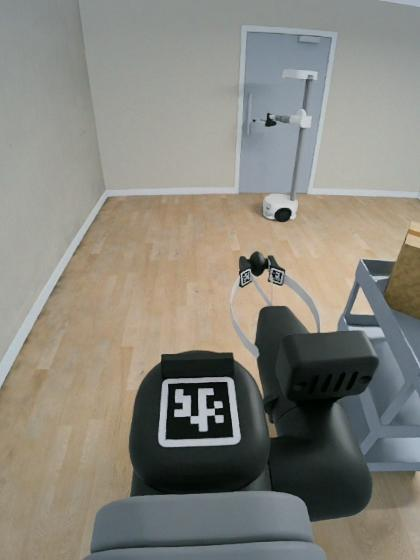

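>>> move --blocking false --r1 '{"base":{"translate_m":0.11},"joints":{"gripper_m":0.045},"pace":"slow","contact_limits":{"translate_m":0.2}}'

>>> wait --seconds 2.5

>>> move --blocking false --r1 '{"joints":{"arm_m":0.245},"speeds":{"arm_m":0.05},"contact_limits":{"arm_m":0.0}}'

>>> wait --seconds 2.2 --cameras '["r1_wrist_camera"]'

Scene clock: 631.13 s.
move: r1 moving
r1.base_odometry: x=-1.228 y=+2.145 heading=-0.127
r1.turned_by_wheels: +0.000
r1.turned_by_imu: +0.000
r1.base_tilt: forward=-1.6 right=+1.3
r1.lidar_m: 0.73 1.07 2.22 2.33 3.15 2.33 3.64 2.60 2.49 1.10 0.78 0.74
r1.base_status: translate_m moving
r1.joint_positions: lift_m=+0.850 arm_m=+0.165 wrist_yaw_rad=+0.002 wrist_pitch_rad=+0.003 wrist_roll_rad=+0.000 gripper_m=+0.081
r1.joint_status: gripper_m moving
r1.measured_speeds: translate_m=+0.048 strafe_m=+0.000 rotate_rad=-0.003 lift_m=+0.000 arm_m=+0.000 wrist_yaw_rad=+0.000 wrist_pitch_rad=+0.000 wrist_roll_rad=+0.000
r1.motor_effort: lift_m=+24(24) arm_m=+5(5) wheel_0=+5(7) wheel_1=+6(7) wheel_2=-5(6)
r1.servo_current: wrist_yaw_rad=33(72) wrist_pitch_rad=39(46) wrist_roll_rad=39(59) gripper_m=52(65)
r1.contact_limits: arm_m 0.2; translate_m 0.2
r1.hand_pose: x=+0.6244 y=-0.0868 z=+1.0269 quat_wxyz=(+1.000, +0.000, +0.002, +0.001) (m; r1's base frame)
r1.wrist_depth_mm: - - - 410 382 342 317 / - - - 415 382 343 317 / - - - 415 389 347 317 / - - - 418 389 347 317 / - - - 418 389 351 320 / - - 196 421 194 345 325 / - 150 - 143 389 336 325
r2: as last shown
r2.lidar_m: 3.49 1.77 1.24 1.16 1.28 1.57 1.49 1.59 2.15 3.53 0.80 0.96
r2.motor_effort: lift_m=+20(20) arm_m=-7(7) wheel_0=-4(4) wheel_1=-3(3) wheel_2=-4(4)
r2.servo_current: wrist_yaw_rad=39(52) wrist_pitch_rad=46(52) wrist_roll_rad=46(52) gripper_m=65(72)
pictures: none

Scene clock: 633.00 s.
earlier move: r1 done
r1.base_odometry: x=-1.132 y=+2.132 heading=-0.127
r1.turned_by_wheels: +0.000
r1.turned_by_imu: +0.000
r1.base_tilt: forward=-1.6 right=+1.3
r1.lidar_m: 0.65 0.98 2.18 2.27 3.12 2.43 3.65 2.64 2.55 0.97 0.69 0.64
r1.base_status: done
r1.joint_positions: lift_m=+0.850 arm_m=+0.165 wrist_yaw_rad=+0.002 wrist_pitch_rad=+0.003 wrist_roll_rad=+0.000 gripper_m=+0.045
r1.joint_status: all done
r1.measured_speeds: all 0
r1.motor_effort: lift_m=+24(24) arm_m=+5(5) wheel_0=+4(7) wheel_1=+3(7) wheel_2=-1(8)
r1.servo_current: wrist_yaw_rad=52(72) wrist_pitch_rad=33(52) wrist_roll_rad=52(65) gripper_m=52(78)
r1.contact_limits: arm_m 0.2; translate_m 0.2
r1.hand_pose: x=+0.6244 y=-0.0868 z=+1.0269 quat_wxyz=(+1.000, +0.000, +0.002, +0.001) (m; r1's base frame)
r1.wrist_depth_mm: - 433 402 317 297 266 247 / - 436 404 260 300 267 247 / - 442 407 263 301 268 246 / - 445 413 324 301 268 251 / - 439 415 324 303 271 247 / - 449 193 262 195 273 252 / - 146 410 143 301 262 250
r2.base_odometry: x=+1.067 y=-0.767 heading=-2.117
r2.turned_by_wheels: +0.000
r2.turned_by_imu: +0.000
r2.base_tilt: forward=-0.7 right=+0.1
r2.lidar_m: 3.55 1.77 1.24 1.17 1.26 1.60 1.52 1.59 2.15 3.51 0.83 0.93
r2.base_status: not commanded
r2.joint_positions: lift_m=+1.150 arm_m=+0.000 wrist_yaw_rad=+0.003 wrist_pitch_rad=+0.008 wrist_roll_rad=+0.002 gripper_m=+0.001
r2.joint_status: not commanded
r2.measured_speeds: all 0
r2.motor_effort: lift_m=+20(21) arm_m=-7(7) wheel_0=-5(5) wheel_1=-3(3) wheel_2=-4(4)
r2.servo_current: wrist_yaw_rad=46(65) wrist_pitch_rad=52(59) wrist_roll_rad=46(65) gripper_m=72(72)
r2.hand_pose: x=+0.4597 y=-0.0867 z=+1.3258 quat_wxyz=(+1.000, +0.001, +0.004, +0.001) (m; r2's base frame)
r2.wrist_depth_mm: - - - - - - - / - - - - - - - / - - - - - - - / - - - - - - - / - - - - - - - / - - 189 193 182 - - / - - - - - - -
wait: 1.87 of 2.5 s (r1 has come to rest)
pictures: none

Scene clock: 633.50 s.
move: r1 moving
r1.base_odometry: x=-1.132 y=+2.132 heading=-0.127
r1.turned_by_wheels: +0.000
r1.turned_by_imu: +0.000
r1.base_tilt: forward=-1.6 right=+1.3
r1.lidar_m: 0.62 0.96 2.18 2.29 3.14 2.44 3.63 2.65 2.55 0.96 0.70 0.65
r1.base_status: not commanded
r1.joint_positions: lift_m=+0.850 arm_m=+0.187 wrist_yaw_rad=+0.002 wrist_pitch_rad=+0.003 wrist_roll_rad=+0.000 gripper_m=+0.045
r1.joint_status: arm_m moving
r1.measured_speeds: translate_m=+0.000 strafe_m=+0.000 rotate_rad=+0.000 lift_m=+0.000 arm_m=+0.050 wrist_yaw_rad=+0.000 wrist_pitch_rad=+0.000 wrist_roll_rad=+0.000
r1.motor_effort: lift_m=+24(24) arm_m=+7(8) wheel_0=+4(5) wheel_1=+3(3) wheel_2=-1(1)
r1.servo_current: wrist_yaw_rad=46(59) wrist_pitch_rad=39(52) wrist_roll_rad=46(72) gripper_m=46(52)
r1.contact_limits: arm_m 0; translate_m 0.2
r1.hand_pose: x=+0.6464 y=-0.0868 z=+1.0269 quat_wxyz=(+1.000, +0.000, +0.002, +0.001) (m; r1's base frame)
r1.wrist_depth_mm: - 415 384 245 279 251 233 / - 418 389 243 283 252 234 / - 424 389 241 283 254 234 / - 424 387 241 286 255 234 / - 427 387 243 285 254 235 / - 430 194 241 196 253 237 / - 147 - 143 283 250 236
r2: as last shown
r2.lidar_m: 3.55 1.75 1.24 1.18 1.25 1.59 1.52 1.58 2.16 3.49 0.81 0.93
r2.motor_effort: lift_m=+20(20) arm_m=-7(7) wheel_0=-4(4) wheel_1=-3(3) wheel_2=-4(4)
r2.servo_current: wrist_yaw_rad=59(59) wrist_pitch_rad=52(52) wrist_roll_rad=59(59) gripper_m=59(72)
pictures: none

Scene clock: 635.00 s.
earlier move: r1 done
r1.base_odometry: x=-1.132 y=+2.132 heading=-0.127
r1.turned_by_wheels: +0.000
r1.turned_by_imu: +0.000
r1.base_tilt: forward=-1.6 right=+1.3
r1.lidar_m: 0.64 0.96 2.18 2.26 3.13 2.43 3.64 2.66 2.54 0.98 0.70 0.66
r1.base_status: not commanded
r1.joint_positions: lift_m=+0.850 arm_m=+0.245 wrist_yaw_rad=+0.002 wrist_pitch_rad=+0.003 wrist_roll_rad=+0.000 gripper_m=+0.045
r1.joint_status: all done
r1.measured_speeds: all 0
r1.motor_effort: lift_m=+24(24) arm_m=+5(8) wheel_0=+4(5) wheel_1=+3(3) wheel_2=-1(2)
r1.servo_current: wrist_yaw_rad=52(65) wrist_pitch_rad=46(52) wrist_roll_rad=46(72) gripper_m=39(52)
r1.contact_limits: arm_m 0; translate_m 0.2
r1.hand_pose: x=+0.7044 y=-0.0868 z=+1.0269 quat_wxyz=(+1.000, +0.000, +0.002, +0.001) (m; r1's base frame)
r1.wrist_depth_mm: 418 351 289 181 228 206 189 / 421 351 286 180 229 205 190 / 410 351 287 180 230 206 190 / 427 355 290 179 231 207 191 / 430 357 - 179 229 207 193 / 424 366 192 179 196 208 193 / 427 355 - 144 227 199 193
r2.base_odometry: x=+1.067 y=-0.767 heading=-2.117
r2.turned_by_wheels: +0.000
r2.turned_by_imu: +0.000
r2.base_tilt: forward=-0.7 right=+0.0
r2.lidar_m: 3.54 1.78 1.25 1.18 1.28 1.57 1.52 1.58 2.17 3.52 0.80 0.93
r2.base_status: not commanded
r2.joint_positions: lift_m=+1.150 arm_m=+0.000 wrist_yaw_rad=+0.003 wrist_pitch_rad=+0.008 wrist_roll_rad=+0.002 gripper_m=+0.001
r2.joint_status: not commanded
r2.measured_speeds: all 0
r2.motor_effort: lift_m=+20(20) arm_m=-7(7) wheel_0=-4(4) wheel_1=-3(3) wheel_2=-4(4)
r2.servo_current: wrist_yaw_rad=59(59) wrist_pitch_rad=52(52) wrist_roll_rad=52(59) gripper_m=65(72)
r2.hand_pose: x=+0.4597 y=-0.0867 z=+1.3258 quat_wxyz=(+1.000, +0.001, +0.004, +0.001) (m; r2's base frame)
r2.wrist_depth_mm: - - - - - - - / - - - - - - - / - - - - - - - / - - - - - - - / - - - - - - - / - - 189 193 182 - - / - - - - - - -
wait: 1.50 of 2.2 s (r1 has come to rest)
pictures: r1_wrist_camera
Images, in order (width x height): r1_wrist_camera 616x392.

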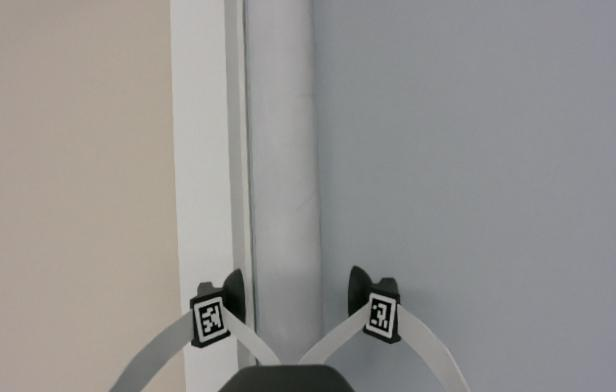

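>>> move --blocking false --r1 '{"joints":{"arm_m":0.277},"speeds":{"arm_m":0.04},"contact_limits":{"arm_m":0.0}}'

>>> wait --seconds 1.3

>>> move --blocking false --r1 '{"joints":{"gripper_m":-0.035}}'

>>> wait --seconds 2 --cameras '["r1_wrist_camera"]'

Scene clock: 644.33 s.
move: r1 contact_stop
r1.base_odometry: x=-1.132 y=+2.132 heading=-0.127
r1.turned_by_wheels: +0.000
r1.turned_by_imu: +0.000
r1.base_tilt: forward=-1.6 right=+1.3
r1.lidar_m: 0.64 0.96 2.18 2.29 3.12 2.43 3.65 2.66 2.54 0.95 0.71 0.66
r1.base_status: not commanded
r1.joint_positions: lift_m=+0.850 arm_m=+0.255 wrist_yaw_rad=-0.001 wrist_pitch_rad=+0.003 wrist_roll_rad=+0.000 gripper_m=+0.045
r1.joint_status: arm_m contact_stop
r1.measured_speeds: all 0
r1.on_its_own: arm_m is slack since a contact_stop (your +0.277 is given up)
r1.motor_effort: lift_m=+24(24) arm_m=-1(11) wheel_0=+4(5) wheel_1=+3(3) wheel_2=-4(4)
r1.servo_current: wrist_yaw_rad=59(65) wrist_pitch_rad=39(52) wrist_roll_rad=52(59) gripper_m=46(52)
r1.contact_limits: arm_m 0; translate_m 0.2
r1.hand_pose: x=+0.7139 y=-0.0877 z=+1.0269 quat_wxyz=(+1.000, +0.000, +0.002, -0.001) (m; r1's base frame)
r1.wrist_depth_mm: 387 332 170 238 220 202 185 / 389 330 175 236 222 200 187 / 389 336 172 236 226 201 187 / 394 338 172 238 223 202 187 / 397 340 174 218 224 202 189 / 399 342 182 178 195 203 189 / 407 336 176 154 223 198 190
r2: as last shown
r2.base_tilt: forward=-0.7 right=+0.1
r2.lidar_m: 3.55 1.75 1.23 1.18 1.26 1.58 1.50 1.59 2.18 3.52 0.82 0.93
r2.motor_effort: lift_m=+20(20) arm_m=-7(7) wheel_0=-4(4) wheel_1=-2(3) wheel_2=-4(4)
r2.servo_current: wrist_yaw_rad=39(59) wrist_pitch_rad=46(52) wrist_roll_rad=46(52) gripper_m=65(72)
pictures: none

not run: a stop that you did not command came earlier in this reply.

not run: a stop that you did not command came earlier in this reply.

not run: a stop that you did not command came earlier in this reply.

>>> move --blocking false --r1 '{"joints":{"gripper_m":-0.035}}'

>>> wait --seconds 2 --cameras '["r1_wrist_camera"]'

Scene clock: 648.37 s.
earlier move: r1 contact_stop
move: r1 moving
r1.base_odometry: x=-1.132 y=+2.132 heading=-0.127
r1.turned_by_wheels: +0.000
r1.turned_by_imu: +0.000
r1.base_tilt: forward=-1.6 right=+1.3
r1.lidar_m: 0.64 0.95 2.19 2.29 3.14 2.43 3.61 2.64 2.53 0.94 0.69 0.65
r1.base_status: not commanded
r1.joint_positions: lift_m=+0.850 arm_m=+0.255 wrist_yaw_rad=-0.001 wrist_pitch_rad=+0.003 wrist_roll_rad=+0.000 gripper_m=+0.026
r1.joint_status: arm_m contact_stop (moved +0.010 of +0.032); gripper_m moving
r1.measured_speeds: all 0
r1.on_its_own: arm_m is slack since a contact_stop (your +0.277 is given up)
r1.motor_effort: lift_m=+24(24) arm_m=+0(0) wheel_0=+4(4) wheel_1=+3(3) wheel_2=-5(5)
r1.servo_current: wrist_yaw_rad=59(59) wrist_pitch_rad=46(52) wrist_roll_rad=46(59) gripper_m=111(111)
r1.contact_limits: arm_m 0; translate_m 0.2
r1.hand_pose: x=+0.7139 y=-0.0877 z=+1.0269 quat_wxyz=(+1.000, +0.000, +0.002, -0.001) (m; r1's base frame)
r1.wrist_depth_mm: 384 330 169 237 220 201 184 / 389 332 171 236 220 200 185 / 389 334 171 236 225 200 186 / 394 338 172 237 224 201 187 / 399 340 173 221 224 202 187 / 399 342 183 178 195 203 189 / 407 336 176 163 220 197 189
r2: as last shown
r2.lidar_m: 3.54 1.75 1.24 1.18 1.25 1.57 1.52 1.61 2.15 3.52 0.82 0.93
r2.motor_effort: lift_m=+20(21) arm_m=-7(7) wheel_0=-4(4) wheel_1=-3(3) wheel_2=-4(4)
r2.servo_current: wrist_yaw_rad=52(52) wrist_pitch_rad=46(52) wrist_roll_rad=39(59) gripper_m=65(72)
r2.wrist_depth_mm: - - - - - - - / - - - - - - - / - - - - - - - / - - - - - - - / - - - - - - - / - - 189 194 182 - - / - - - - - - -
pictures: none

Scene clock: 649.40 s.
earlier move: r1 done
r1.base_odometry: x=-1.131 y=+2.132 heading=-0.126
r1.turned_by_wheels: +0.001
r1.turned_by_imu: +0.001
r1.base_tilt: forward=-1.5 right=+1.3
r1.lidar_m: 0.62 0.98 2.19 2.26 3.13 2.42 3.65 2.65 2.54 0.95 0.69 0.66
r1.base_status: not commanded
r1.joint_positions: lift_m=+0.850 arm_m=+0.257 wrist_yaw_rad=+0.002 wrist_pitch_rad=+0.003 wrist_roll_rad=+0.000 gripper_m=-0.034
r1.joint_status: arm_m contact_stop (moved +0.010 of +0.032); the others done
r1.measured_speeds: all 0
r1.on_its_own: arm_m is slack since a contact_stop (your +0.277 is given up)
r1.motor_effort: lift_m=+24(24) arm_m=+0(0) wheel_0=+4(4) wheel_1=+2(3) wheel_2=+6(6)
r1.servo_current: wrist_yaw_rad=39(59) wrist_pitch_rad=39(52) wrist_roll_rad=52(65) gripper_m=78(137)
r1.contact_limits: arm_m 0; translate_m 0.2
r1.hand_pose: x=+0.7167 y=-0.0869 z=+1.0269 quat_wxyz=(+1.000, +0.000, +0.002, +0.001) (m; r1's base frame)
r1.wrist_depth_mm: 415 334 166 163 217 194 179 / 402 336 273 163 217 194 180 / 407 340 274 169 220 196 181 / 410 340 - 164 220 196 182 / 418 343 - 164 221 198 183 / 421 347 180 166 211 198 183 / 424 340 169 163 216 191 183
r2.base_odometry: x=+1.067 y=-0.767 heading=-2.117
r2.turned_by_wheels: +0.000
r2.turned_by_imu: +0.000
r2.base_tilt: forward=-0.7 right=+0.0
r2.lidar_m: 3.55 1.78 1.21 1.16 1.28 1.61 1.49 1.57 2.16 3.52 0.79 0.94
r2.base_status: not commanded
r2.joint_positions: lift_m=+1.150 arm_m=+0.000 wrist_yaw_rad=+0.003 wrist_pitch_rad=+0.008 wrist_roll_rad=+0.002 gripper_m=+0.001
r2.joint_status: not commanded
r2.measured_speeds: all 0
r2.motor_effort: lift_m=+20(21) arm_m=-7(7) wheel_0=-4(4) wheel_1=-3(3) wheel_2=-4(4)
r2.servo_current: wrist_yaw_rad=52(59) wrist_pitch_rad=46(59) wrist_roll_rad=46(59) gripper_m=65(72)
r2.hand_pose: x=+0.4597 y=-0.0867 z=+1.3258 quat_wxyz=(+1.000, +0.001, +0.004, +0.001) (m; r2's base frame)
r2.wrist_depth_mm: - - - - - - - / - - - - - - - / - - - - - - - / - - - - - - - / - - - - - - - / - - 188 193 182 - - / - - - - - - -
wait: 1.03 of 2 s (r1 has come to rest)
pictures: r1_wrist_camera
Images, in order (width x height): r1_wrist_camera 616x392.

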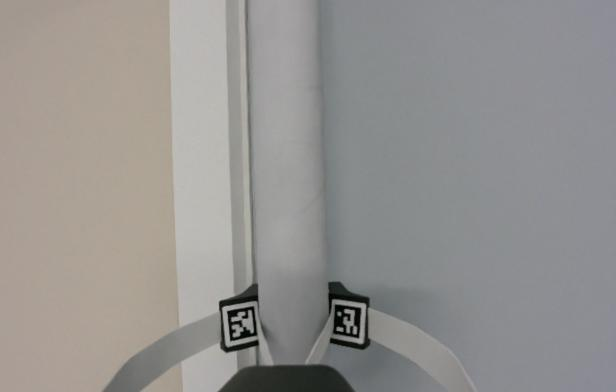

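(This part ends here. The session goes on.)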